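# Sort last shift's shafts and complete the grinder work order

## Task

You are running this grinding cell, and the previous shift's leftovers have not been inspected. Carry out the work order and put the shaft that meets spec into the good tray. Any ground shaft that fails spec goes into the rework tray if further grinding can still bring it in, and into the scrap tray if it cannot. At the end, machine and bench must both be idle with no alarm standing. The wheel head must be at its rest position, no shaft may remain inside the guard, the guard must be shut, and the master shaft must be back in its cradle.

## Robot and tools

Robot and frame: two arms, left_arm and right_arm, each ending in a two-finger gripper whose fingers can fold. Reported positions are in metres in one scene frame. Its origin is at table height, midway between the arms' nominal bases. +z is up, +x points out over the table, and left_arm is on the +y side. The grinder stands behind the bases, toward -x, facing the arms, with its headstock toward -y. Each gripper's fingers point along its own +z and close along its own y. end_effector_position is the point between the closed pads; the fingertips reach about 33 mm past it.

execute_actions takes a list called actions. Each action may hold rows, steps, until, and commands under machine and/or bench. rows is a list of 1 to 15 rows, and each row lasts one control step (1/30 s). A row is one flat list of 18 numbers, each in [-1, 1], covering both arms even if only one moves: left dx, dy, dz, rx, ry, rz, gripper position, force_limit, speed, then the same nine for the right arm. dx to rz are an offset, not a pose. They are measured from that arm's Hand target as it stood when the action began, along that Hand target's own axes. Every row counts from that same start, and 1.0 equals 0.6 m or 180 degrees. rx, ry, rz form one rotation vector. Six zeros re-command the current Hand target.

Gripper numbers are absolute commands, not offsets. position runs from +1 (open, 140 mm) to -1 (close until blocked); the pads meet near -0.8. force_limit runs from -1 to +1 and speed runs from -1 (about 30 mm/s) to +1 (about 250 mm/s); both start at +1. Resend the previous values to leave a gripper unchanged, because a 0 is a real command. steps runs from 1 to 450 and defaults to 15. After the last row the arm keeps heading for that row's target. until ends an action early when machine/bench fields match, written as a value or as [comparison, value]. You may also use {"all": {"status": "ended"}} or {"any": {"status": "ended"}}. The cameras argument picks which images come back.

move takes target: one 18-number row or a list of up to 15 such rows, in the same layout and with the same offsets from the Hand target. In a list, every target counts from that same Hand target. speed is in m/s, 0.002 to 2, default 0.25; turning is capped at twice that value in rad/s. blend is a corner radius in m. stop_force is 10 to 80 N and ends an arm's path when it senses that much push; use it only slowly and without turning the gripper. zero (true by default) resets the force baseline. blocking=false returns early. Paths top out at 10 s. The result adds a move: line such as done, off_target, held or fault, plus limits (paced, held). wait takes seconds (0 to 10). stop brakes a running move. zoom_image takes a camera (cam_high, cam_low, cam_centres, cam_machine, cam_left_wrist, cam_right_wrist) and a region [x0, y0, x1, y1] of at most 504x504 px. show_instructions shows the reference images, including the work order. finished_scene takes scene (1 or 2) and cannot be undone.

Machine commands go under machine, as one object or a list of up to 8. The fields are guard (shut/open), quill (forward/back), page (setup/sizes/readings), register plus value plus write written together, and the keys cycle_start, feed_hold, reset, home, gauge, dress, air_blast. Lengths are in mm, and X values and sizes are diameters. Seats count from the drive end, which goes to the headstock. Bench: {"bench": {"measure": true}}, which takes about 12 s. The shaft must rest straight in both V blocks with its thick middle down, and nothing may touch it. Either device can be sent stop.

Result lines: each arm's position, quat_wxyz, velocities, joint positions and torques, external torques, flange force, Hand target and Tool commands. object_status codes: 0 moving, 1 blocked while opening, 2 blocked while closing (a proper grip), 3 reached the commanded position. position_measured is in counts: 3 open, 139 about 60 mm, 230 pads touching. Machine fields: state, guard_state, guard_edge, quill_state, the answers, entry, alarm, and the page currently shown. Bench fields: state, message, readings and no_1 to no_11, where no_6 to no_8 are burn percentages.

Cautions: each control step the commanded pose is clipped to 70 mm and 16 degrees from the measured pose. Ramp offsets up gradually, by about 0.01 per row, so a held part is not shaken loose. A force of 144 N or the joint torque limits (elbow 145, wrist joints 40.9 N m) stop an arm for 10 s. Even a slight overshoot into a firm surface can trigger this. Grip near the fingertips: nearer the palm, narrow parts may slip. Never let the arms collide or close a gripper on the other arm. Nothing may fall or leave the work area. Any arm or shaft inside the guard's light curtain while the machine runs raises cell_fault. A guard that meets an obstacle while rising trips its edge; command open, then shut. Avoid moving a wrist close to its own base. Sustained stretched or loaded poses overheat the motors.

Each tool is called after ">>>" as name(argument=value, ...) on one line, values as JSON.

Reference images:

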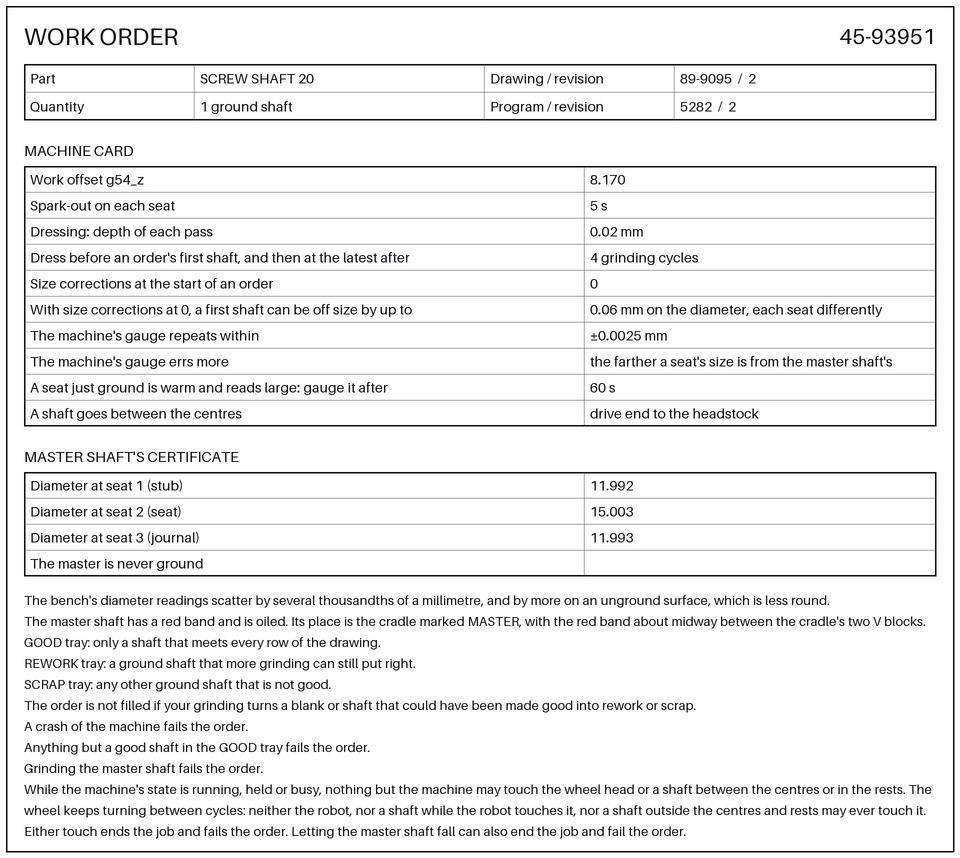

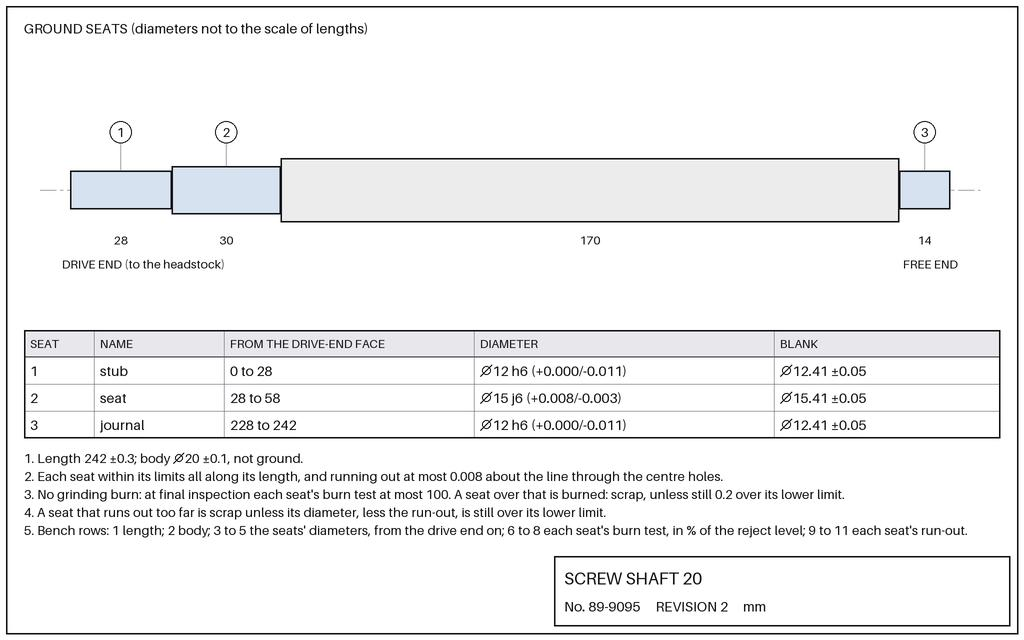

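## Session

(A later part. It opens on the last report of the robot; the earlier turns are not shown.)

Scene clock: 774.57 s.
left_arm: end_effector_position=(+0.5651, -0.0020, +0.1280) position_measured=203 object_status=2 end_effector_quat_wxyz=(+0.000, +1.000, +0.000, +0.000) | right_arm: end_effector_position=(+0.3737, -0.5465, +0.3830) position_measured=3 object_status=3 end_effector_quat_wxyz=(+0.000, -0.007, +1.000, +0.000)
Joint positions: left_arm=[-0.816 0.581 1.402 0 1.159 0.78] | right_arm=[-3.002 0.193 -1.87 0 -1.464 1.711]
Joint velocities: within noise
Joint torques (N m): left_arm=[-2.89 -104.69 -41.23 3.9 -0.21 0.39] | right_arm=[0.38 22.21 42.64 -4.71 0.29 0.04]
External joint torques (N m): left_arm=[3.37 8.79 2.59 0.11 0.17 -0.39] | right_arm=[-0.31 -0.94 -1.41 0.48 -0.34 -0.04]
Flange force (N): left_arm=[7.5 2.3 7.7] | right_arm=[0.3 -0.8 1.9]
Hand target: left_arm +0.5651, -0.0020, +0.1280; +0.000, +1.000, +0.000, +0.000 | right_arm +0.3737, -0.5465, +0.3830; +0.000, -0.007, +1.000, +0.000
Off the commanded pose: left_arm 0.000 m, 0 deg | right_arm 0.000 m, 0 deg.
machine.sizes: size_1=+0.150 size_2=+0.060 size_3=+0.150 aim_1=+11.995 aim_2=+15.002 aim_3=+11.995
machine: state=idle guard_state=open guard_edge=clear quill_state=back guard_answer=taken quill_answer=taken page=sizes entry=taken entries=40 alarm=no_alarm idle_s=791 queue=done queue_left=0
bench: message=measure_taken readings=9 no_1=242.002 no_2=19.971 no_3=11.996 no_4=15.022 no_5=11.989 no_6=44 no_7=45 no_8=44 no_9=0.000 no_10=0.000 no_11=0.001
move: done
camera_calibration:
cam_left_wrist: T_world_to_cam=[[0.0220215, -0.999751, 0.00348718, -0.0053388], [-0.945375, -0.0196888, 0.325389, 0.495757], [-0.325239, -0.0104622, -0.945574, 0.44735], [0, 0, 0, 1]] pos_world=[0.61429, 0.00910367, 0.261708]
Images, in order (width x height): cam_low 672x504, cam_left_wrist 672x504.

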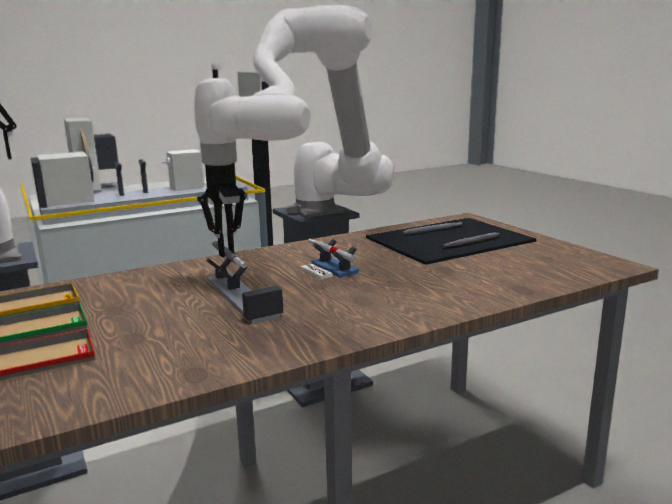

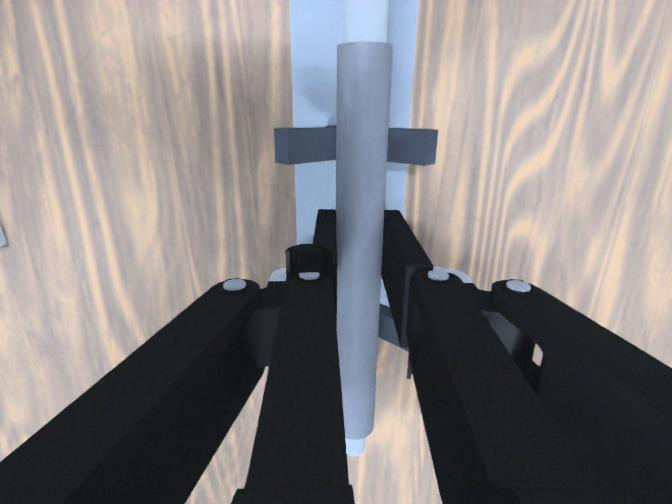

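>>> move(target=[[0,0,-0.537,0,0,0,-1,0.3,-1,0,0,0,0,0,0,1,1,1],[-0.4417,0.013,-0.62,0,0,0.25,-1,0.3,-1,0,0,0,0,0,0,1,1,1],[-0.992,0.027,-0.653,0,0,0.5,-1,0.3,-1,0,0,0,0,0,0,1,1,1]], speed=[0.15,0.2,0.2], blend=[0.05,0.05,0], cameras=["cam_left_wrist"])

Scene clock: 801.00 s.
left_arm: end_effector_position=(-0.0301, -0.0187, +0.5199) position_measured=203 object_status=2 end_effector_quat_wxyz=(+0.000, +0.707, -0.707, +0.000) | right_arm: end_effector_position=(+0.3737, -0.5465, +0.3830) position_measured=3 object_status=3 end_effector_quat_wxyz=(+0.000, -0.007, +1.000, +0.000)
Joint positions: left_arm=[-1.605 0.07 1.38 0 1.692 1.561] | right_arm=[-3.002 0.193 -1.87 0 -1.464 1.711]
Joint velocities: within noise
Joint torques (N m): left_arm=[-2.14 -55.01 -44.33 4.11 -0.08 0.45] | right_arm=[0.56 22.46 42.48 -4.71 0.31 0.04]
External joint torques (N m): left_arm=[2.27 5.02 2.1 0.22 0.04 -0.45] | right_arm=[-0.54 -0.79 -1.12 0.47 -0.37 -0.04]
Flange force (N): left_arm=[4.5 -3.3 3.2] | right_arm=[0.1 -1.3 1.3]
Hand target: left_arm -0.0301, -0.0187, +0.5198; +0.000, +0.707, -0.707, +0.000 | right_arm +0.3737, -0.5465, +0.3830; +0.000, -0.007, +1.000, +0.000
Off the commanded pose: left_arm 0.000 m, 0 deg | right_arm 0.000 m, 0 deg.
machine.sizes: size_1=+0.150 size_2=+0.060 size_3=+0.150 aim_1=+11.995 aim_2=+15.002 aim_3=+11.995
machine: state=idle guard_state=open guard_edge=clear quill_state=back guard_answer=taken quill_answer=taken page=sizes entry=taken entries=40 alarm=no_alarm idle_s=817 queue=done queue_left=0
bench: message=measure_taken readings=9 no_1=242.002 no_2=19.971 no_3=11.996 no_4=15.022 no_5=11.989 no_6=44 no_7=45 no_8=44 no_9=0.000 no_10=0.000 no_11=0.001
move: done
camera_calibration:
cam_left_wrist: T_world_to_cam=[[-0.999748, -0.022094, 0.00398724, -0.0229981], [-0.0195921, 0.945302, 0.325608, -0.149014], [-0.0109631, 0.325448, -0.945496, 0.639871], [0, 0, 0, 1]] pos_world=[-0.0188968, -0.0678895, 0.653608]
Images, in order (width x height): cam_left_wrist 672x504.

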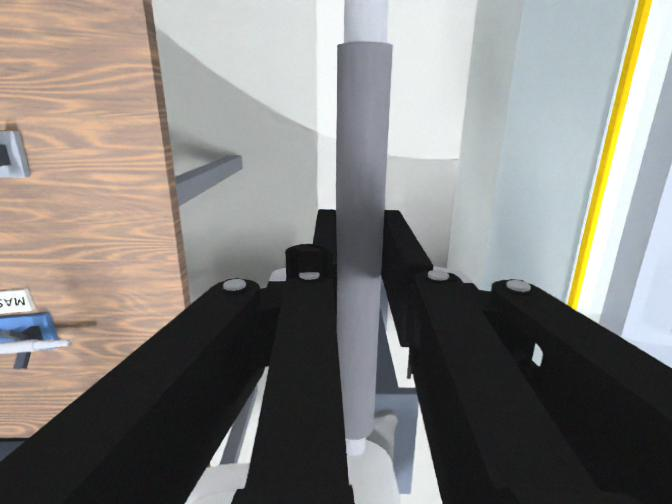

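>>> move(target=[0.0055,0.98,0,0,0,0,-1,0.3,-1,0,0,0,0,0,0,1,1,1], speed=0.2, cameras=[])

>>> move(target=[[0,0.0508,0,0,0,0,-1,0.3,-1,0,0,0,0,0,0,1,1,1],[0,0.0508,0.48,0,0,0,-1,0.3,-1,0,0,0,0,0,0,1,1,1]], speed=0.1, cameras=["cam_left_wrist","cam_centres","cam_machine"])

Scene clock: 812.83 s.
left_arm: end_effector_position=(-0.6181, -0.0225, +0.5199) position_measured=203 object_status=2 end_effector_quat_wxyz=(+0.000, +0.707, -0.707, +0.000) | right_arm: end_effector_position=(+0.3737, -0.5465, +0.3830) position_measured=3 object_status=3 end_effector_quat_wxyz=(+0.000, -0.007, +1.000, +0.000)
Joint positions: left_arm=[-2.387 0.464 0.869 0 1.809 0.78] | right_arm=[-3.002 0.193 -1.87 0 -1.464 1.711]
Joint velocities: within noise
Joint torques (N m): left_arm=[-2.81 -96.04 -43.65 4.1 -0.12 0.43] | right_arm=[0.46 22.35 42.48 -4.74 0.3 0.05]
External joint torques (N m): left_arm=[2.71 7.29 2.23 0.18 0.09 -0.43] | right_arm=[-0.52 -0.25 -1.02 0.48 -0.35 -0.05]
Flange force (N): left_arm=[8.0 3.6 2.0] | right_arm=[0.9 -1.4 1.1]
Hand target: left_arm -0.6181, -0.0225, +0.5199; +0.000, +0.707, -0.707, +0.000 | right_arm +0.3737, -0.5465, +0.3830; +0.000, -0.007, +1.000, +0.000
Off the commanded pose: left_arm 0.000 m, 0 deg | right_arm 0.000 m, 0 deg.
machine.sizes: size_1=+0.150 size_2=+0.060 size_3=+0.150 aim_1=+11.995 aim_2=+15.002 aim_3=+11.995
machine: state=idle guard_state=open guard_edge=clear quill_state=back guard_answer=taken quill_answer=taken page=sizes entry=taken entries=40 alarm=no_alarm idle_s=829 queue=done queue_left=0
bench: message=measure_taken readings=9 no_1=242.002 no_2=19.971 no_3=11.996 no_4=15.022 no_5=11.989 no_6=44 no_7=45 no_8=44 no_9=0.000 no_10=0.000 no_11=0.001
move: done
No camera images: "cameras" was empty.

Scene clock: 816.43 s.
left_arm: end_effector_position=(-0.6486, -0.0224, +0.2319) position_measured=203 object_status=2 end_effector_quat_wxyz=(+0.000, +0.707, -0.707, +0.000) | right_arm: end_effector_position=(+0.3737, -0.5465, +0.3830) position_measured=3 object_status=3 end_effector_quat_wxyz=(+0.000, -0.007, +1.000, +0.000)
Joint positions: left_arm=[-2.412 0.508 1.323 0 1.311 0.755] | right_arm=[-3.002 0.193 -1.87 0 -1.464 1.711]
Joint velocities: within noise
Joint torques (N m): left_arm=[-2.97 -99.92 -43.04 4.09 -0.06 0.45] | right_arm=[0.71 22.14 42.56 -4.71 0.28 0.03]
External joint torques (N m): left_arm=[3.17 7.75 2.04 0.16 0.03 -0.45] | right_arm=[-0.77 -0.23 -1.18 0.47 -0.33 -0.03]
Flange force (N): left_arm=[7.6 3.0 5.7] | right_arm=[1.0 -1.9 1.4]
Hand target: left_arm -0.6486, -0.0224, +0.2319; +0.000, +0.707, -0.707, +0.000 | right_arm +0.3737, -0.5465, +0.3830; +0.000, -0.007, +1.000, +0.000
Off the commanded pose: left_arm 0.000 m, 0 deg | right_arm 0.000 m, 0 deg.
machine.sizes: size_1=+0.150 size_2=+0.060 size_3=+0.150 aim_1=+11.995 aim_2=+15.002 aim_3=+11.995
machine: state=idle guard_state=open guard_edge=clear quill_state=back guard_answer=taken quill_answer=taken page=sizes entry=taken entries=40 alarm=no_alarm idle_s=832 queue=done queue_left=0
bench: message=measure_taken readings=9 no_1=242.002 no_2=19.971 no_3=11.996 no_4=15.022 no_5=11.989 no_6=44 no_7=45 no_8=44 no_9=0.000 no_10=0.000 no_11=0.001
move: done
camera_calibration:
cam_left_wrist: T_world_to_cam=[[-0.99975, -0.0220273, 0.00379872, -0.640206], [-0.0195905, 0.945303, 0.325604, -0.0637947], [-0.0107631, 0.325449, -0.945499, 0.362247], [0, 0, 0, 1]] pos_world=[-0.637396, -0.0716896, 0.365708]
Images, in order (width x height): cam_centres 672x504, cam_machine 672x504, cam_left_wrist 672x504.

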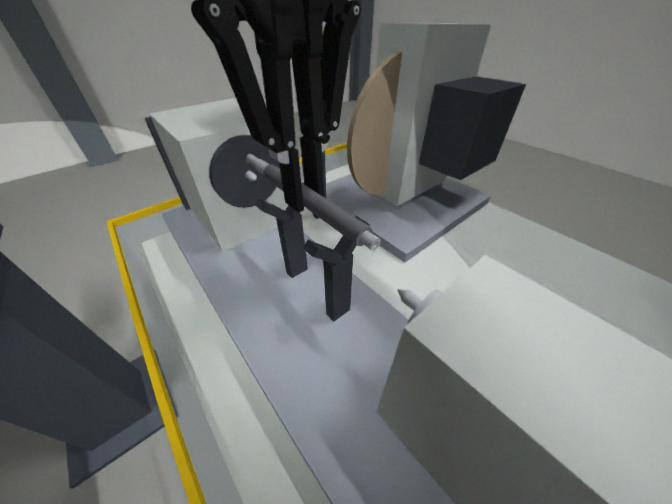

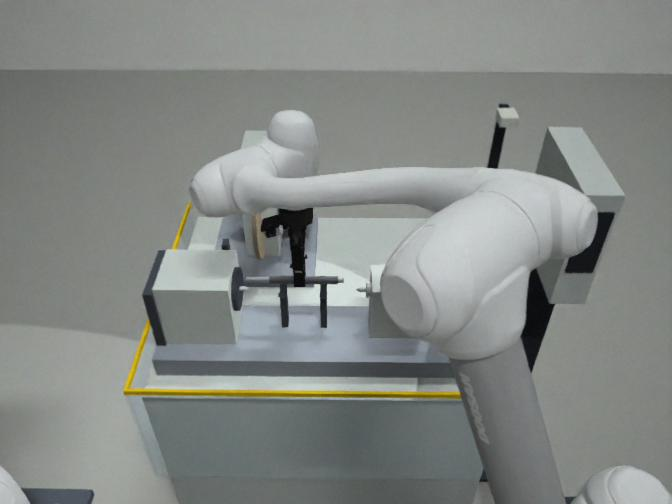

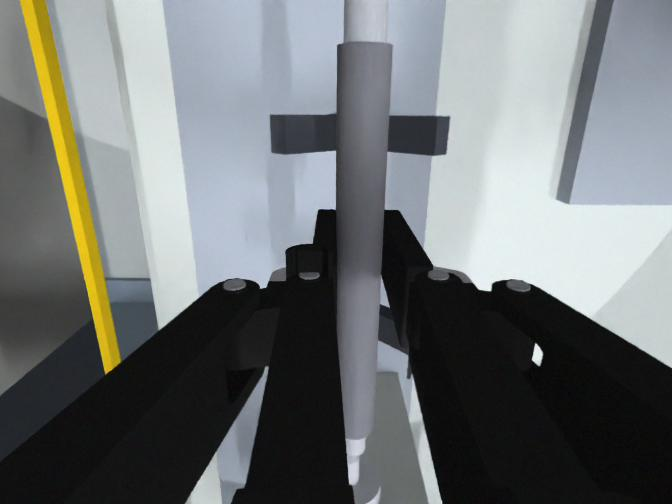

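>>> move(target=[-0.0107,0,0.03,0,0,0,-1,0.3,-1,0,0,0,0,0,0,1,1,1], speed=0.03, cameras=["cam_left_wrist","cam_centres"])

>>> move(target=[0,0,0.043,0,0,0,-1,0.3,-1,0,0,0,0,0,0,1,1,1], speed=0.015, stop_force=10, cameras=["cam_left_wrist","cam_centres"])

Scene clock: 827.63 s.
left_arm: end_effector_position=(-0.6486, -0.0160, +0.2139) position_measured=203 object_status=2 end_effector_quat_wxyz=(+0.000, +0.707, -0.707, +0.000) | right_arm: end_effector_position=(+0.3737, -0.5465, +0.3830) position_measured=3 object_status=3 end_effector_quat_wxyz=(+0.000, -0.007, +1.000, +0.000)
Joint positions: left_arm=[-2.418 0.509 1.355 0 1.278 0.749] | right_arm=[-3.002 0.193 -1.87 0 -1.464 1.711]
Joint velocities: within noise
Joint torques (N m): left_arm=[-3.27 -99.6 -42.9 4.04 -0.21 0.45] | right_arm=[0.56 22.76 42.69 -4.73 0.27 0.05]
External joint torques (N m): left_arm=[3.61 8.17 2.32 0.17 0.17 -0.45] | right_arm=[-0.49 -1.21 -1.35 0.5 -0.33 -0.05]
Flange force (N): left_arm=[8.0 2.6 6.2] | right_arm=[-0.3 -1.2 1.9]
Hand target: left_arm -0.6486, -0.0160, +0.2139; +0.000, +0.707, -0.707, +0.000 | right_arm +0.3737, -0.5465, +0.3830; +0.000, -0.007, +1.000, +0.000
Off the commanded pose: left_arm 0.000 m, 0 deg | right_arm 0.000 m, 0 deg.
machine.sizes: size_1=+0.150 size_2=+0.060 size_3=+0.150 aim_1=+11.995 aim_2=+15.002 aim_3=+11.995
machine: state=idle guard_state=open guard_edge=clear quill_state=back guard_answer=taken quill_answer=taken page=sizes entry=taken entries=40 alarm=no_alarm idle_s=843 queue=done queue_left=0
bench: message=measure_taken readings=9 no_1=242.002 no_2=19.971 no_3=11.996 no_4=15.022 no_5=11.989 no_6=44 no_7=45 no_8=44 no_9=0.000 no_10=0.000 no_11=0.001
move: done
camera_calibration:
cam_left_wrist: T_world_to_cam=[[-0.99975, -0.0220273, 0.00379872, -0.639996], [-0.0195905, 0.945303, 0.325604, -0.0639512], [-0.0107631, 0.325449, -0.945499, 0.343051], [0, 0, 0, 1]] pos_world=[-0.637396, -0.0652896, 0.347608]
Images, in order (width x height): cam_centres 672x504, cam_left_wrist 672x504.

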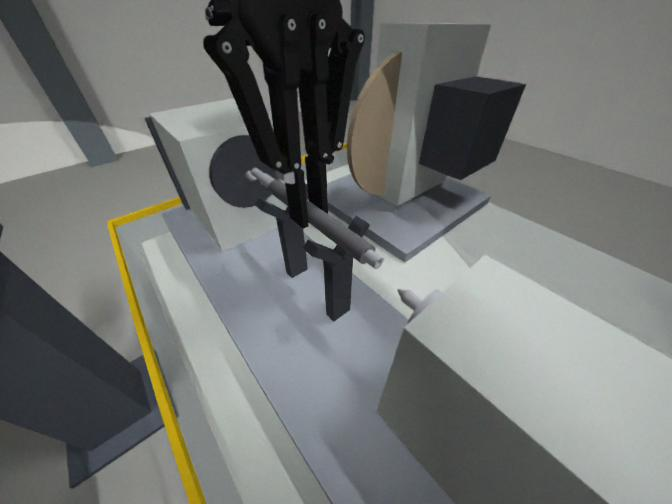

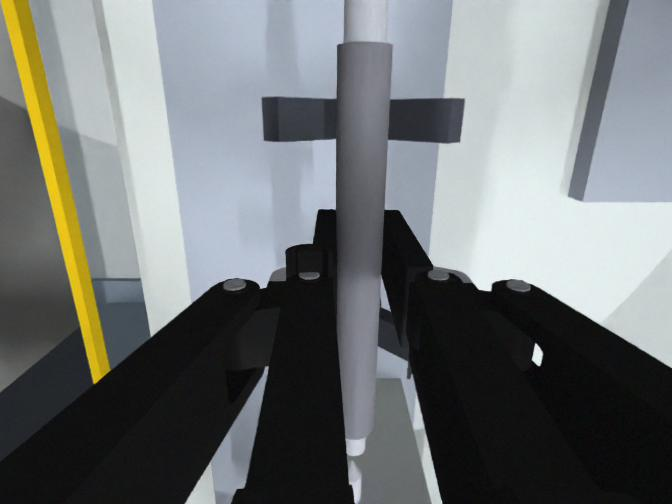

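Scene clock: 829.20 s.
left_arm: end_effector_position=(-0.6487, -0.0160, +0.1995) position_measured=203 object_status=2 end_effector_quat_wxyz=(+0.000, +0.707, -0.707, +0.000) | right_arm: end_effector_position=(+0.3737, -0.5465, +0.3830) position_measured=3 object_status=3 end_effector_quat_wxyz=(+0.000, -0.007, +1.000, +0.000)
Joint positions: left_arm=[-2.418 0.516 1.371 0 1.255 0.749] | right_arm=[-3.002 0.193 -1.87 0 -1.464 1.711]
Joint velocities: within noise
Joint torques (N m): left_arm=[-1.4 -72.5 -28.39 4.63 -1.93 0.46] | right_arm=[0.75 22.27 42.62 -4.7 0.29 0.02]
External joint torques (N m): left_arm=[1.08 -19.69 -11.9 -0.47 1.9 -0.46] | right_arm=[-0.65 -0.82 -1.27 0.46 -0.33 -0.02]
Flange force (N): left_arm=[0.7 -0.3 -25.9] | right_arm=[0.2 -1.6 1.6]
Hand target: left_arm -0.6487, -0.0160, +0.1995; +0.000, +0.707, -0.707, +0.000 (not the last commanded pose) | right_arm +0.3737, -0.5465, +0.3830; +0.000, -0.007, +1.000, +0.000
Off the commanded pose: left_arm 0.011 m, 0 deg | right_arm 0.000 m, 0 deg.
machine.sizes: size_1=+0.150 size_2=+0.060 size_3=+0.150 aim_1=+11.995 aim_2=+15.002 aim_3=+11.995
machine: state=idle guard_state=open guard_edge=clear quill_state=back guard_answer=taken quill_answer=taken page=sizes entry=taken entries=40 alarm=no_alarm idle_s=845 queue=done queue_left=0
bench: message=measure_taken readings=9 no_1=242.002 no_2=19.971 no_3=11.996 no_4=15.022 no_5=11.989 no_6=44 no_7=45 no_8=44 no_9=0.000 no_10=0.000 no_11=0.001
move: contact (left_arm)
camera_calibration:
cam_left_wrist: T_world_to_cam=[[-0.99975, -0.0219986, 0.00402544, -0.640115], [-0.0194919, 0.945376, 0.325399, -0.0591278], [-0.0109639, 0.325239, -0.945568, 0.329315], [0, 0, 0, 1]] pos_world=[-0.637496, -0.0652897, 0.333207]
Images, in order (width x height): cam_centres 672x504, cam_left_wrist 672x504.

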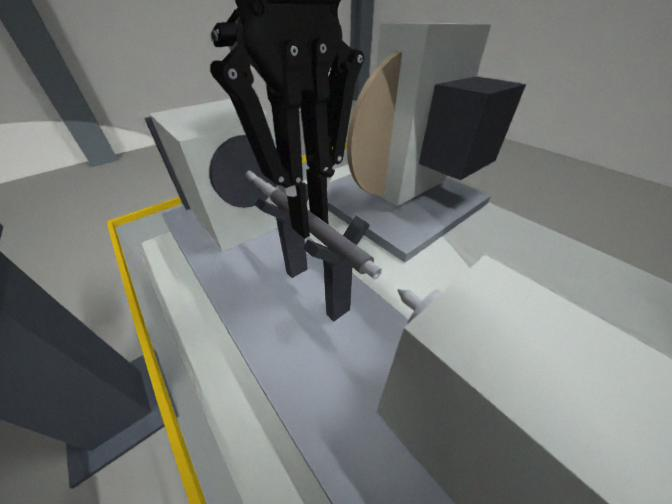

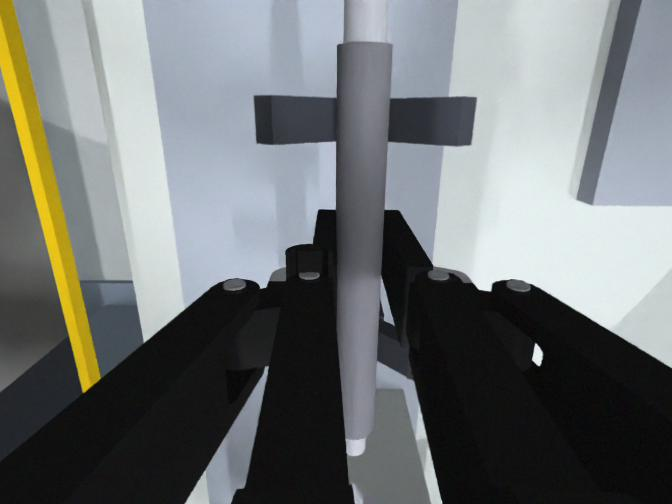

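>>> execute_actions(actions=[{"rows":[[0,0,-0.0015,0,0,0,-1,0.3,-1,0,0,0,0,0,0,1,1,1]],"steps":15},{"rows":[[0,0,0,0,0,0,0.1,0.28,-1,0,0,0,0,0,0,1,1,1]],"steps":80}], cameras=["cam_left_wrist"])

>>> move(target=[0,0,-0.52,0,0,0,0.1,0.28,-1,0,0,0,0,0,0,1,1,1], speed=0.15, cameras=["cam_centres"])

>>> move(target=[0,-0.95,-0.0,0,0,0,0.1,0.28,-1,0,0,0,0,0,0,1,1,1], speed=0.3, cameras=["cam_centres","cam_machine"])

Scene clock: 841.37 s.
left_arm: end_effector_position=(-0.6487, -0.0160, +0.2003) position_measured=117 object_status=3 end_effector_quat_wxyz=(+0.000, +0.707, -0.707, +0.000) | right_arm: end_effector_position=(+0.3737, -0.5465, +0.3830) position_measured=3 object_status=3 end_effector_quat_wxyz=(+0.000, -0.007, +1.000, +0.000)
Joint positions: left_arm=[-2.418 0.515 1.37 0 1.256 0.749] | right_arm=[-3.002 0.193 -1.87 0 -1.464 1.711]
Joint velocities: within noise
Joint torques (N m): left_arm=[-3.05 -95.75 -39.59 4.01 -0.02 0.46] | right_arm=[0.3 22.39 42.58 -4.7 0.27 0.02]
External joint torques (N m): left_arm=[3.24 3.48 -0.94 0.18 -0.02 -0.46] | right_arm=[-0.25 -0.78 -1.24 0.46 -0.32 -0.02]
External joint torques at the end of the 1st action: left_arm=[3.46 7.52 1.81 0.2 0.04 -0.43] | right_arm=[-0.44 -0.42 -1.22 0.49 -0.31 -0.05]
Flange force (N): left_arm=[7.9 3.2 0.8] | right_arm=[0.3 -0.6 1.6]
Flange force at the end of the 1st action (N): left_arm=[7.9 2.7 5.7] | right_arm=[0.9 -1.2 1.5]
Hand target: left_arm -0.6487, -0.0160, +0.2004; +0.000, +0.707, -0.707, +0.000 | right_arm +0.3737, -0.5465, +0.3830; +0.000, -0.007, +1.000, +0.000
Off the commanded pose: left_arm 0.000 m, 0 deg | right_arm 0.000 m, 0 deg.
machine.sizes: size_1=+0.150 size_2=+0.060 size_3=+0.150 aim_1=+11.995 aim_2=+15.002 aim_3=+11.995
machine: state=idle guard_state=open guard_edge=clear quill_state=back guard_answer=taken quill_answer=taken page=sizes entry=taken entries=40 alarm=no_alarm idle_s=857 queue=done queue_left=0
bench: message=measure_taken readings=9 no_1=242.002 no_2=19.971 no_3=11.996 no_4=15.022 no_5=11.989 no_6=44 no_7=45 no_8=44 no_9=0.000 no_10=0.000 no_11=0.001
camera_calibration:
cam_left_wrist: T_world_to_cam=[[-0.99975, -0.0219995, 0.00402512, -0.640118], [-0.0194929, 0.945376, 0.325399, -0.0594213], [-0.0109638, 0.325239, -0.945568, 0.330167], [0, 0, 0, 1]] pos_world=[-0.637496, -0.0652897, 0.334107]
Images, in order (width x height): cam_left_wrist 672x504.

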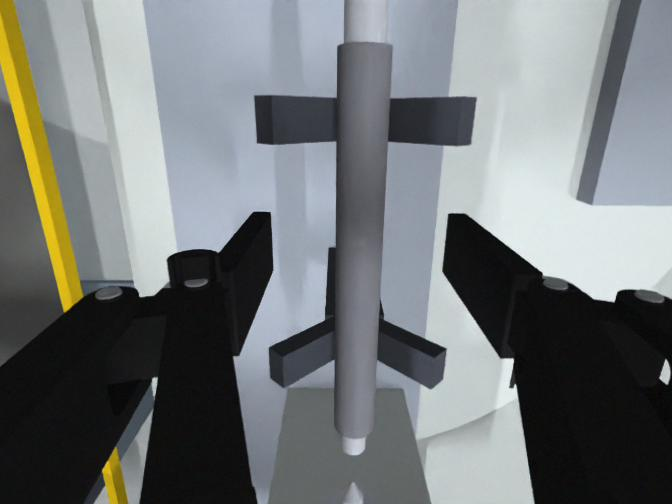

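Scene clock: 843.93 s.
left_arm: end_effector_position=(-0.6486, -0.0161, +0.5123) position_measured=117 object_status=3 end_effector_quat_wxyz=(+0.000, +0.707, -0.707, +0.000) | right_arm: end_effector_position=(+0.3737, -0.5465, +0.3830) position_measured=3 object_status=3 end_effector_quat_wxyz=(+0.000, -0.007, +1.000, +0.000)
Joint positions: left_arm=[-2.418 0.494 0.837 0 1.81 0.749] | right_arm=[-3.002 0.193 -1.87 0 -1.464 1.711]
Joint velocities: within noise
Joint torques (N m): left_arm=[-3.1 -94.37 -41.6 4.08 -0.07 0.42] | right_arm=[0.47 22.35 42.72 -4.67 0.26 0.06]
External joint torques (N m): left_arm=[2.46 3.92 0.55 0.14 0.03 -0.42] | right_arm=[-0.41 -0.54 -1.31 0.43 -0.32 -0.06]
Flange force (N): left_arm=[6.4 2.9 -0.6] | right_arm=[0.8 -1.1 1.7]
Hand target: left_arm -0.6486, -0.0160, +0.5124; +0.000, +0.707, -0.707, +0.000 | right_arm +0.3737, -0.5465, +0.3830; +0.000, -0.007, +1.000, +0.000
Off the commanded pose: left_arm 0.000 m, 0 deg | right_arm 0.000 m, 0 deg.
machine.sizes: size_1=+0.150 size_2=+0.060 size_3=+0.150 aim_1=+11.995 aim_2=+15.002 aim_3=+11.995
machine: state=idle guard_state=open guard_edge=clear quill_state=back guard_answer=taken quill_answer=taken page=sizes entry=taken entries=40 alarm=no_alarm idle_s=859 queue=done queue_left=0
bench: message=measure_taken readings=9 no_1=242.002 no_2=19.971 no_3=11.996 no_4=15.022 no_5=11.989 no_6=44 no_7=45 no_8=44 no_9=0.000 no_10=0.000 no_11=0.001
move: done
Images, in order (width x height): cam_centres 672x504.

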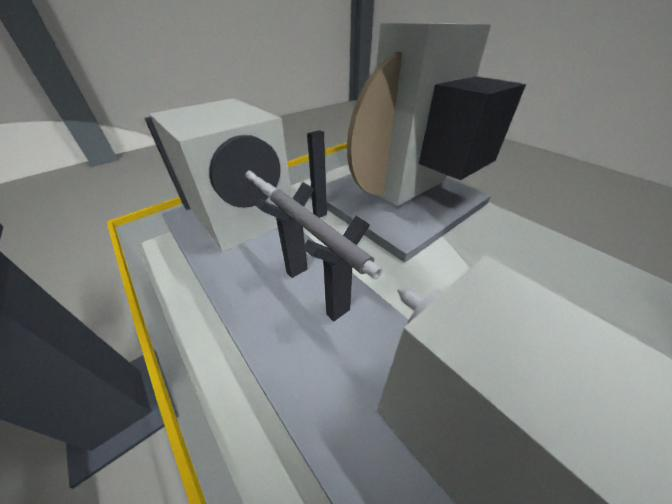

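Scene clock: 846.37 s.
left_arm: end_effector_position=(-0.0787, -0.0157, +0.5122) position_measured=117 object_status=3 end_effector_quat_wxyz=(+0.000, +0.707, -0.707, +0.000) | right_arm: end_effector_position=(+0.3737, -0.5465, +0.3830) position_measured=3 object_status=3 end_effector_quat_wxyz=(+0.000, -0.007, +1.000, +0.000)
Joint positions: left_arm=[-1.687 0.063 1.401 0 1.678 1.48] | right_arm=[-3.002 0.193 -1.87 0 -1.464 1.711]
Joint velocities: within noise
Joint torques (N m): left_arm=[-3.76 -50.88 -41.33 4.21 -0.05 0.42] | right_arm=[0.54 22.23 42.62 -4.68 0.29 0.01]
External joint torques (N m): left_arm=[3.78 1.69 -1.02 0.14 0 -0.42] | right_arm=[-0.5 -0.52 -1.27 0.43 -0.35 -0.01]
Flange force (N): left_arm=[5.0 -5.5 -2.3] | right_arm=[0.8 -1.2 1.6]
Hand target: left_arm -0.0786, -0.0156, +0.5122; +0.000, +0.707, -0.707, +0.000 | right_arm +0.3737, -0.5465, +0.3830; +0.000, -0.007, +1.000, +0.000
Off the commanded pose: left_arm 0.000 m, 0 deg | right_arm 0.000 m, 0 deg.
machine.sizes: size_1=+0.150 size_2=+0.060 size_3=+0.150 aim_1=+11.995 aim_2=+15.002 aim_3=+11.995
machine: state=idle guard_state=open guard_edge=clear quill_state=back guard_answer=taken quill_answer=taken page=sizes entry=taken entries=40 alarm=no_alarm idle_s=862 queue=done queue_left=0
bench: message=measure_taken readings=9 no_1=242.002 no_2=19.971 no_3=11.996 no_4=15.022 no_5=11.989 no_6=44 no_7=45 no_8=44 no_9=0.000 no_10=0.000 no_11=0.001
move: done
Images, in order (width x height): cam_centres 672x504, cam_machine 672x504.

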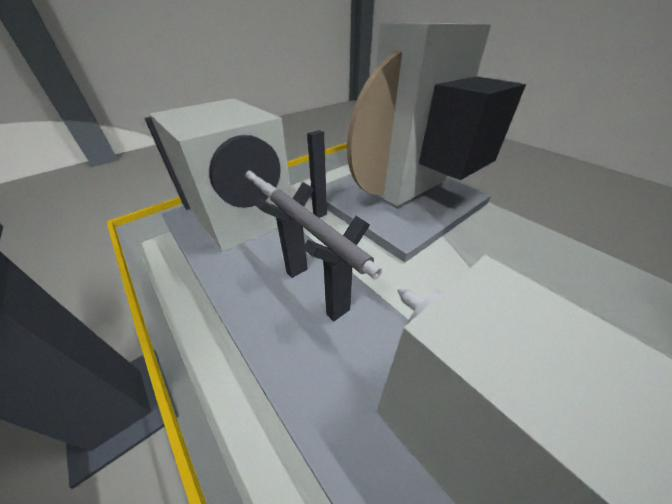

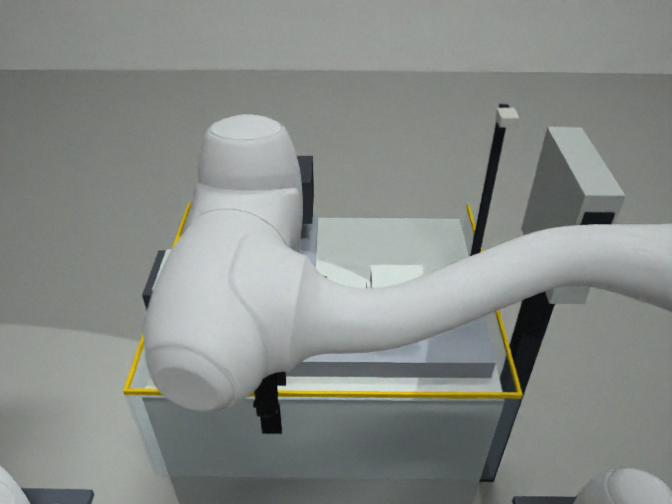

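>>> move(target=[0,-0.4,0.0,0,0,0,0.1,0.28,-1,0,0,0,0,0,0,1,1,1], speed=0.3, cameras=[])

>>> execute_actions(actions=[{"machine":[{"quill":"forward","page":"setup"},{"guard":"shut"}],"steps":300,"until":{"machine":{"queue":["!=","running"]}}},{"steps":90}], cameras=["cam_centres"])

>>> zoom_image(camera="cam_centres", region=[200, 120, 440, 330])

Scene clock: 855.33 s.
left_arm: end_effector_position=(+0.1613, -0.0155, +0.5121) position_measured=117 object_status=3 end_effector_quat_wxyz=(+0.000, +0.707, -0.707, +0.000) | right_arm: end_effector_position=(+0.3737, -0.5465, +0.3830) position_measured=3 object_status=3 end_effector_quat_wxyz=(+0.000, -0.007, +1.000, +0.000)
Joint positions: left_arm=[-1.296 0.127 1.33 0 1.684 1.871] | right_arm=[-3.002 0.193 -1.87 0 -1.464 1.711]
Joint velocities: within noise
Joint torques (N m): left_arm=[-2.66 -57.97 -41.09 4.11 -0.13 0.54] | right_arm=[0.3 22.55 42.63 -4.68 0.28 0.05]
External joint torques (N m): left_arm=[2.64 2.19 -1.22 0.21 0.08 -0.54] | right_arm=[-0.38 -0.85 -1.29 0.44 -0.33 -0.05]
Flange force (N): left_arm=[4.6 -5.2 -3.0] | right_arm=[0.3 -1.0 1.7]
Hand target: left_arm +0.1614, -0.0155, +0.5121; +0.000, +0.707, -0.707, +0.000 | right_arm +0.3737, -0.5465, +0.3830; +0.000, -0.007, +1.000, +0.000
Off the commanded pose: left_arm 0.000 m, 0 deg | right_arm 0.000 m, 0 deg.
machine.sizes: size_1=+0.150 size_2=+0.060 size_3=+0.150 aim_1=+11.995 aim_2=+15.002 aim_3=+11.995
machine: state=idle guard_state=open guard_edge=clear quill_state=back guard_answer=taken quill_answer=taken page=sizes entry=taken entries=40 alarm=no_alarm idle_s=871 queue=done queue_left=0
bench: message=measure_taken readings=9 no_1=242.002 no_2=19.971 no_3=11.996 no_4=15.022 no_5=11.989 no_6=44 no_7=45 no_8=44 no_9=0.000 no_10=0.000 no_11=0.001
move: done
No camera images: "cameras" was empty.

Scene clock: 864.03 s.
left_arm: end_effector_position=(+0.1614, -0.0155, +0.5121) position_measured=117 object_status=3 end_effector_quat_wxyz=(+0.000, +0.707, -0.707, +0.000) | right_arm: end_effector_position=(+0.3737, -0.5465, +0.3830) position_measured=3 object_status=3 end_effector_quat_wxyz=(+0.000, -0.007, +1.000, +0.000)
Joint positions: left_arm=[-1.296 0.127 1.33 0 1.684 1.871] | right_arm=[-3.002 0.193 -1.87 0 -1.464 1.711]
Joint velocities: within noise
Joint torques (N m): left_arm=[-2.79 -58.06 -41.67 4.17 -0.07 0.44] | right_arm=[0.59 22.38 42.59 -4.75 0.26 0.04]
External joint torques (N m): left_arm=[2.55 3.07 -0.34 0.11 0.02 -0.44] | right_arm=[-0.68 -0.37 -1.17 0.5 -0.31 -0.04]
External joint torques at the end of the 1st action: left_arm=[2.85 2.92 -0.47 0.17 0.01 -0.4] | right_arm=[-1.02 -0.21 -1.17 0.47 -0.37 0]
Flange force (N): left_arm=[4.4 -5.2 -1.3] | right_arm=[0.8 -1.7 1.4]
Flange force at the end of the 1st action (N): left_arm=[4.2 -5.7 -1.5] | right_arm=[1.0 -2.4 1.3]
Hand target: left_arm +0.1614, -0.0155, +0.5121; +0.000, +0.707, -0.707, +0.000 | right_arm +0.3737, -0.5465, +0.3830; +0.000, -0.007, +1.000, +0.000
Tool commands: left_gripper/position=+0.1 left_gripper/force_limit=+0.28 left_gripper/speed=-1.0 right_gripper/position=+1.0 right_gripper/force_limit=+1.0 right_gripper/speed=+1.0
Off the commanded pose: left_arm 0.000 m, 0 deg | right_arm 0.000 m, 0 deg.
machine.setup: program=+5282 g54_z=+8.170 wheel_d=+283.226 sparkout_s=+5.0 dress_depth=+0.020 gauge_at=+3 gauge_zero=+0.097 program_revision=+2 since_dress=+0 stored1_number=+9000 stored1_revision=+1 stored2_number=+3220 stored2_revision=+5 stored3_number=+7042 stored3_revision=+4 stored4_number=+5282 stored4_revision=+2
machine: state=idle guard_state=shut guard_edge=clear quill_state=clamped guard_answer=taken quill_answer=taken page=setup entry=taken entries=40 alarm=no_alarm idle_s=879 queue=done queue_left=0
bench: message=measure_taken readings=9 no_1=242.002 no_2=19.971 no_3=11.996 no_4=15.022 no_5=11.989 no_6=44 no_7=45 no_8=44 no_9=0.000 no_10=0.000 no_11=0.001
Images, in order (width x height): cam_centres 672x504.

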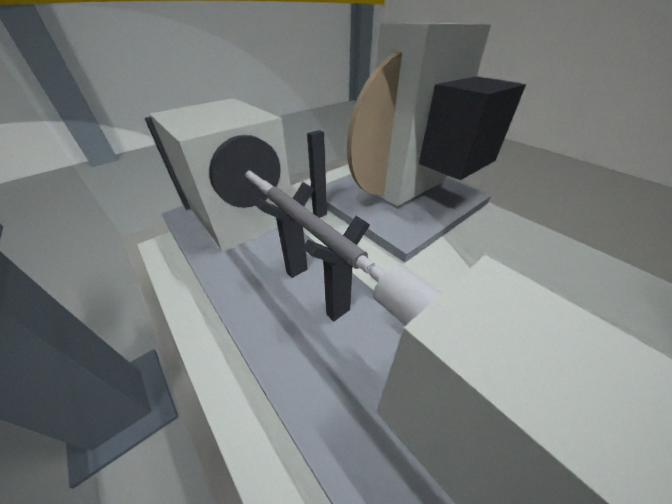

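Scaled by 2.100 from the camera's 672x504 image, which has a finer 960x720 frame.

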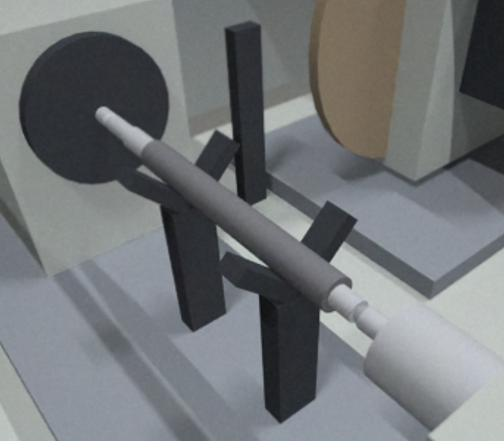

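>>> execute_actions(actions=[{"machine":[{"register":"gauge_at","value":1,"write":true,"gauge":true,"page":"readings"},{"register":"gauge_at","value":3,"write":true,"gauge":true},{"register":"gauge_at","value":2,"write":true,"gauge":true}],"steps":450,"until":{"machine":{"queue":["!=","running"]}}}], cameras=[])

Scene clock: 882.87 s.
left_arm: end_effector_position=(+0.1614, -0.0155, +0.5121) position_measured=117 object_status=3 end_effector_quat_wxyz=(+0.000, +0.707, -0.707, +0.000) | right_arm: end_effector_position=(+0.3737, -0.5465, +0.3830) position_measured=3 object_status=3 end_effector_quat_wxyz=(+0.000, -0.007, +1.000, +0.000)
Joint positions: left_arm=[-1.296 0.127 1.33 0 1.684 1.871] | right_arm=[-3.002 0.193 -1.87 0 -1.464 1.711]
Joint velocities: within noise
Joint torques (N m): left_arm=[-2.75 -57.99 -41.46 4.17 -0.08 0.41] | right_arm=[0.66 22.1 42.63 -4.7 0.29 0.04]
External joint torques (N m): left_arm=[3.14 2.11 -0.74 0.15 0.04 -0.41] | right_arm=[-0.7 -0.25 -1.22 0.46 -0.34 -0.04]
Flange force (N): left_arm=[3.3 -5.8 -2.0] | right_arm=[1.1 -1.8 1.4]
Hand target: left_arm +0.1614, -0.0155, +0.5121; +0.000, +0.707, -0.707, +0.000 | right_arm +0.3737, -0.5465, +0.3830; +0.000, -0.007, +1.000, +0.000
Tool commands: left_gripper/position=+0.1 left_gripper/force_limit=+0.28 left_gripper/speed=-1.0 right_gripper/position=+1.0 right_gripper/force_limit=+1.0 right_gripper/speed=+1.0
Off the commanded pose: left_arm 0.000 m, 0 deg | right_arm 0.000 m, 0 deg.
machine.readings: gauge_d=+15.017 gauge_d_1=+11.996 gauge_d_2=+15.017 gauge_d_3=+11.995 pos_x=+0.000 pos_z=+0.000 load_peak=+0.0 cycles=+1
machine: state=idle guard_state=shut guard_edge=clear quill_state=clamped guard_answer=taken quill_answer=taken page=readings entry=taken entries=46 alarm=no_alarm idle_s=898 queue=done queue_left=0
bench: message=measure_taken readings=9 no_1=242.002 no_2=19.971 no_3=11.996 no_4=15.022 no_5=11.989 no_6=44 no_7=45 no_8=44 no_9=0.000 no_10=0.000 no_11=0.001
No camera images: "cameras" was empty.

>>> execute_actions(actions=[{"machine":{"cycle_start":true},"steps":450,"until":{"any":{"status":"ended"}}},{"steps":450,"until":{"machine":{"state":["!=","running"]}}}], cameras=["cam_centres"])

Scene clock: 918.70 s.
left_arm: end_effector_position=(+0.1614, -0.0155, +0.5121) position_measured=117 object_status=3 end_effector_quat_wxyz=(+0.000, +0.707, -0.707, +0.000) | right_arm: end_effector_position=(+0.3737, -0.5465, +0.3830) position_measured=3 object_status=3 end_effector_quat_wxyz=(+0.000, -0.007, +1.000, +0.000)
Joint positions: left_arm=[-1.296 0.127 1.33 0 1.684 1.871] | right_arm=[-3.002 0.193 -1.87 0 -1.464 1.711]
Joint velocities: within noise
Joint torques (N m): left_arm=[-3.03 -57.97 -41.52 4.11 -0.04 0.44] | right_arm=[0.51 22.19 42.63 -4.69 0.27 0.02]
External joint torques (N m): left_arm=[3.42 1.57 -0.82 0.22 0.01 -0.44] | right_arm=[-0.66 0.34 -1.15 0.43 -0.33 -0.02]
External joint torques at the end of the 1st action: left_arm=[2.69 2.16 -0.89 0.2 0.01 -0.42] | right_arm=[-0.59 -0.4 -1.26 0.42 -0.34 -0.04]
Flange force (N): left_arm=[2.5 -5.9 -2.0] | right_arm=[2.0 -1.7 1.2]
Flange force at the end of the 1st action (N): left_arm=[3.9 -5.3 -2.2] | right_arm=[0.9 -1.5 1.5]
Hand target: left_arm +0.1614, -0.0155, +0.5121; +0.000, +0.707, -0.707, +0.000 | right_arm +0.3737, -0.5465, +0.3830; +0.000, -0.007, +1.000, +0.000
Tool commands: left_gripper/position=+0.1 left_gripper/force_limit=+0.28 left_gripper/speed=-1.0 right_gripper/position=+1.0 right_gripper/force_limit=+1.0 right_gripper/speed=+1.0
Off the commanded pose: left_arm 0.000 m, 0 deg | right_arm 0.000 m, 0 deg.
machine.readings: gauge_d=+15.017 gauge_d_1=+0.000 gauge_d_2=+0.000 gauge_d_3=+0.000 pos_x=-364.491 pos_z=+14.000 load_peak=+0.0 cycles=+1
machine: state=running guard_state=shut guard_edge=clear quill_state=clamped guard_answer=taken quill_answer=taken page=readings entry=taken entries=47 alarm=no_alarm idle_s=934 queue=running queue_left=0
bench: message=measure_taken readings=9 no_1=242.002 no_2=19.971 no_3=11.996 no_4=15.022 no_5=11.989 no_6=44 no_7=45 no_8=44 no_9=0.000 no_10=0.000 no_11=0.001
Images, in order (width x height): cam_centres 672x504.

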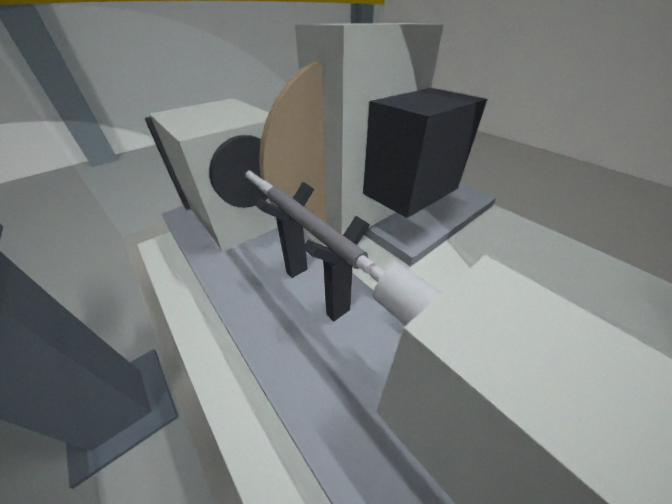

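>>> execute_actions(actions=[{"steps":450,"until":{"machine":{"state":["!=","running"]}}},{"steps":450,"until":{"machine":{"state":["!=","running"]}}},{"steps":450,"until":{"machine":{"state":["!=","running"]}}},{"steps":450,"until":{"machine":{"state":["!=","running"]}}}], cameras=[])

Scene clock: 983.33 s.
left_arm: end_effector_position=(+0.1614, -0.0155, +0.5121) position_measured=117 object_status=3 end_effector_quat_wxyz=(+0.000, +0.707, -0.707, +0.000) | right_arm: end_effector_position=(+0.3737, -0.5465, +0.3830) position_measured=3 object_status=3 end_effector_quat_wxyz=(+0.000, -0.007, +1.000, +0.000)
Joint positions: left_arm=[-1.296 0.127 1.33 0 1.684 1.871] | right_arm=[-3.002 0.193 -1.87 0 -1.464 1.711]
Joint velocities: within noise
Joint torques (N m): left_arm=[-2.98 -57.61 -41.54 4.15 -0.11 0.47] | right_arm=[0.28 22.5 42.62 -4.68 0.27 0.01]
External joint torques (N m): left_arm=[3.12 2.1 -0.64 0.17 0.06 -0.47] | right_arm=[-0.21 -1.07 -1.3 0.44 -0.31 -0.01]
External joint torques at the end of the 1st action: left_arm=[3.04 2.59 -0.47 0.14 -0.01 -0.42] | right_arm=[-0.41 -1.08 -1.26 0.46 -0.37 -0.02]
External joint torques at the end of the 2nd action: left_arm=[2.59 3.72 -0.18 0.12 0.01 -0.41] | right_arm=[-0.58 -1.1 -1.41 0.44 -0.32 -0.04]
External joint torques at the end of the 3rd action: left_arm=[2.56 2.53 -0.28 0.16 0.03 -0.45] | right_arm=[-0.53 -0.11 -1.15 0.44 -0.35 -0.04]
Flange force (N): left_arm=[3.2 -5.6 -1.8] | right_arm=[0.0 -0.5 1.8]
Flange force at the end of the 1st action (N): left_arm=[3.6 -5.7 -1.4] | right_arm=[-0.2 -1.0 1.6]
Flange force at the end of the 2nd action (N): left_arm=[5.1 -5.5 -1.1] | right_arm=[-0.1 -1.4 1.9]
Flange force at the end of the 3rd action (N): left_arm=[3.4 -4.8 -1.1] | right_arm=[1.3 -1.4 1.3]
Hand target: left_arm +0.1614, -0.0155, +0.5121; +0.000, +0.707, -0.707, +0.000 | right_arm +0.3737, -0.5465, +0.3830; +0.000, -0.007, +1.000, +0.000
Tool commands: left_gripper/position=+0.1 left_gripper/force_limit=+0.28 left_gripper/speed=-1.0 right_gripper/position=+1.0 right_gripper/force_limit=+1.0 right_gripper/speed=+1.0
Off the commanded pose: left_arm 0.000 m, 0 deg | right_arm 0.000 m, 0 deg.
machine.readings: gauge_d=+15.017 gauge_d_1=+0.000 gauge_d_2=+0.000 gauge_d_3=+0.000 pos_x=-361.383 pos_z=+43.000 load_peak=+0.0 cycles=+1
machine: state=running guard_state=shut guard_edge=clear quill_state=clamped guard_answer=taken quill_answer=taken page=readings entry=taken entries=47 alarm=no_alarm idle_s=998 queue=running queue_left=0
bench: message=measure_taken readings=9 no_1=242.002 no_2=19.971 no_3=11.996 no_4=15.022 no_5=11.989 no_6=44 no_7=45 no_8=44 no_9=0.000 no_10=0.000 no_11=0.001
No camera images: "cameras" was empty.

>>> execute_actions(actions=[{"steps":450,"until":{"machine":{"state":["!=","running"]}}},{"steps":450,"until":{"machine":{"state":["!=","running"]}}},{"steps":450,"until":{"machine":{"state":["!=","running"]}}},{"steps":450,"until":{"machine":{"state":["!=","running"]}}},{"steps":450,"until":{"machine":{"state":["!=","running"]}}},{"steps":450,"until":{"machine":{"state":["!=","running"]}}}], cameras=[])

Scene clock: 1070.03 s.
left_arm: end_effector_position=(+0.1614, -0.0155, +0.5121) position_measured=117 object_status=3 end_effector_quat_wxyz=(+0.000, +0.707, -0.707, +0.000) | right_arm: end_effector_position=(+0.3737, -0.5465, +0.3830) position_measured=3 object_status=3 end_effector_quat_wxyz=(+0.000, -0.007, +1.000, +0.000)
Joint positions: left_arm=[-1.296 0.127 1.33 0 1.684 1.871] | right_arm=[-3.002 0.193 -1.87 0 -1.464 1.711]
Joint velocities: within noise
Joint torques (N m): left_arm=[-2.77 -57.75 -41.58 4.09 -0.11 0.47] | right_arm=[0.43 22.34 42.71 -4.67 0.27 0]
External joint torques (N m): left_arm=[2.73 2.62 -0.53 0.21 0.05 -0.47] | right_arm=[-0.42 -0.74 -1.35 0.43 -0.33 0]
External joint torques at the end of the 2nd action: left_arm=[2.85 2.6 -0.51 0.19 0.01 -0.41] | right_arm=[-0.48 -1 -1.33 0.45 -0.31 -0.05]
External joint torques at the end of the 3rd action: left_arm=[3.19 1.89 -0.7 0.17 0.05 -0.43] | right_arm=[-0.59 -0.56 -1.27 0.42 -0.33 0.01]
External joint torques at the end of the 4th action: left_arm=[2.82 2.37 -0.63 0.19 0.07 -0.45] | right_arm=[-0.62 -0.12 -1 0.44 -0.35 -0.02]
External joint torques at the end of the 5th action: left_arm=[3.03 1.52 -0.78 0.2 0.01 -0.44] | right_arm=[-0.31 -0.7 -1.25 0.45 -0.33 0.02]
Flange force (N): left_arm=[4.0 -5.3 -1.7] | right_arm=[0.5 -1.0 1.8]
Flange force at the end of the 2nd action (N): left_arm=[3.8 -5.5 -1.5] | right_arm=[0.0 -1.2 1.8]
Flange force at the end of the 3rd action (N): left_arm=[2.9 -5.7 -1.9] | right_arm=[0.7 -1.4 1.6]
Flange force at the end of the 4th action (N): left_arm=[3.7 -5.4 -1.8] | right_arm=[1.0 -1.5 1.0]
Flange force at the end of the 5th action (N): left_arm=[2.5 -5.3 -1.9] | right_arm=[0.5 -0.7 1.6]
Hand target: left_arm +0.1614, -0.0155, +0.5121; +0.000, +0.707, -0.707, +0.000 | right_arm +0.3737, -0.5465, +0.3830; +0.000, -0.007, +1.000, +0.000
Tool commands: left_gripper/position=+0.1 left_gripper/force_limit=+0.28 left_gripper/speed=-1.0 right_gripper/position=+1.0 right_gripper/force_limit=+1.0 right_gripper/speed=+1.0
Off the commanded pose: left_arm 0.000 m, 0 deg | right_arm 0.000 m, 0 deg.
machine.readings: gauge_d=+15.017 gauge_d_1=+0.000 gauge_d_2=+0.000 gauge_d_3=+0.000 pos_x=-364.392 pos_z=+235.000 load_peak=+0.0 cycles=+1
machine: state=running guard_state=shut guard_edge=clear quill_state=clamped guard_answer=taken quill_answer=taken page=readings entry=taken entries=47 alarm=no_alarm idle_s=1083 queue=running queue_left=0
bench: message=measure_taken readings=9 no_1=242.002 no_2=19.971 no_3=11.996 no_4=15.022 no_5=11.989 no_6=44 no_7=45 no_8=44 no_9=0.000 no_10=0.000 no_11=0.001
not seen at rest: the call's real time ran out, and the robot may still be moving.
No camera images: "cameras" was empty.

>>> execute_actions(actions=[{"steps":450,"until":{"machine":{"state":["!=","running"]}}},{"steps":450,"until":{"machine":{"state":["!=","running"]}}},{"steps":450,"until":{"machine":{"state":["!=","running"]}}}], cameras=[])

Scene clock: 1119.77 s.
left_arm: end_effector_position=(+0.1614, -0.0155, +0.5121) position_measured=117 object_status=3 end_effector_quat_wxyz=(+0.000, +0.707, -0.707, +0.000) | right_arm: end_effector_position=(+0.3737, -0.5465, +0.3830) position_measured=3 object_status=3 end_effector_quat_wxyz=(+0.000, -0.007, +1.000, +0.000)
Joint positions: left_arm=[-1.296 0.127 1.33 0 1.684 1.871] | right_arm=[-3.002 0.193 -1.87 0 -1.464 1.711]
Joint velocities: within noise
Joint torques (N m): left_arm=[-2.73 -57.88 -41.57 4.15 -0.05 0.48] | right_arm=[0.59 22.49 42.65 -4.7 0.26 0]
External joint torques (N m): left_arm=[2.7 2.26 -0.59 0.16 0.01 -0.48] | right_arm=[-0.62 -0.65 -1.23 0.45 -0.32 0]
External joint torques at the end of the 1st action: left_arm=[2.74 3.4 -0.39 0.17 0 -0.41] | right_arm=[-0.38 -0.84 -1.33 0.49 -0.34 -0.01]
External joint torques at the end of the 2nd action: left_arm=[2.7 3.11 -0.36 0.17 0.04 -0.47] | right_arm=[-0.63 -1.16 -1.26 0.48 -0.32 -0.03]
Flange force (N): left_arm=[3.5 -5.0 -1.6] | right_arm=[0.4 -1.4 1.6]
Flange force at the end of the 1st action (N): left_arm=[4.9 -5.7 -1.4] | right_arm=[0.3 -0.9 1.7]
Flange force at the end of the 2nd action (N): left_arm=[4.4 -5.4 -1.4] | right_arm=[-0.4 -1.5 1.7]
Hand target: left_arm +0.1614, -0.0155, +0.5121; +0.000, +0.707, -0.707, +0.000 | right_arm +0.3737, -0.5465, +0.3830; +0.000, -0.007, +1.000, +0.000
Tool commands: left_gripper/position=+0.1 left_gripper/force_limit=+0.28 left_gripper/speed=-1.0 right_gripper/position=+1.0 right_gripper/force_limit=+1.0 right_gripper/speed=+1.0
Off the commanded pose: left_arm 0.000 m, 0 deg | right_arm 0.000 m, 0 deg.
machine.readings: gauge_d=+15.017 gauge_d_1=+0.000 gauge_d_2=+0.000 gauge_d_3=+0.000 pos_x=-364.630 pos_z=+235.000 load_peak=+0.0 cycles=+1
machine: state=running guard_state=shut guard_edge=clear quill_state=clamped guard_answer=taken quill_answer=taken page=readings entry=taken entries=47 alarm=no_alarm idle_s=1133 queue=running queue_left=0
bench: message=measure_taken readings=9 no_1=242.002 no_2=19.971 no_3=11.996 no_4=15.022 no_5=11.989 no_6=44 no_7=45 no_8=44 no_9=0.000 no_10=0.000 no_11=0.001
not seen at rest: the call's real time ran out, and the robot may still be moving.
No camera images: "cameras" was empty.


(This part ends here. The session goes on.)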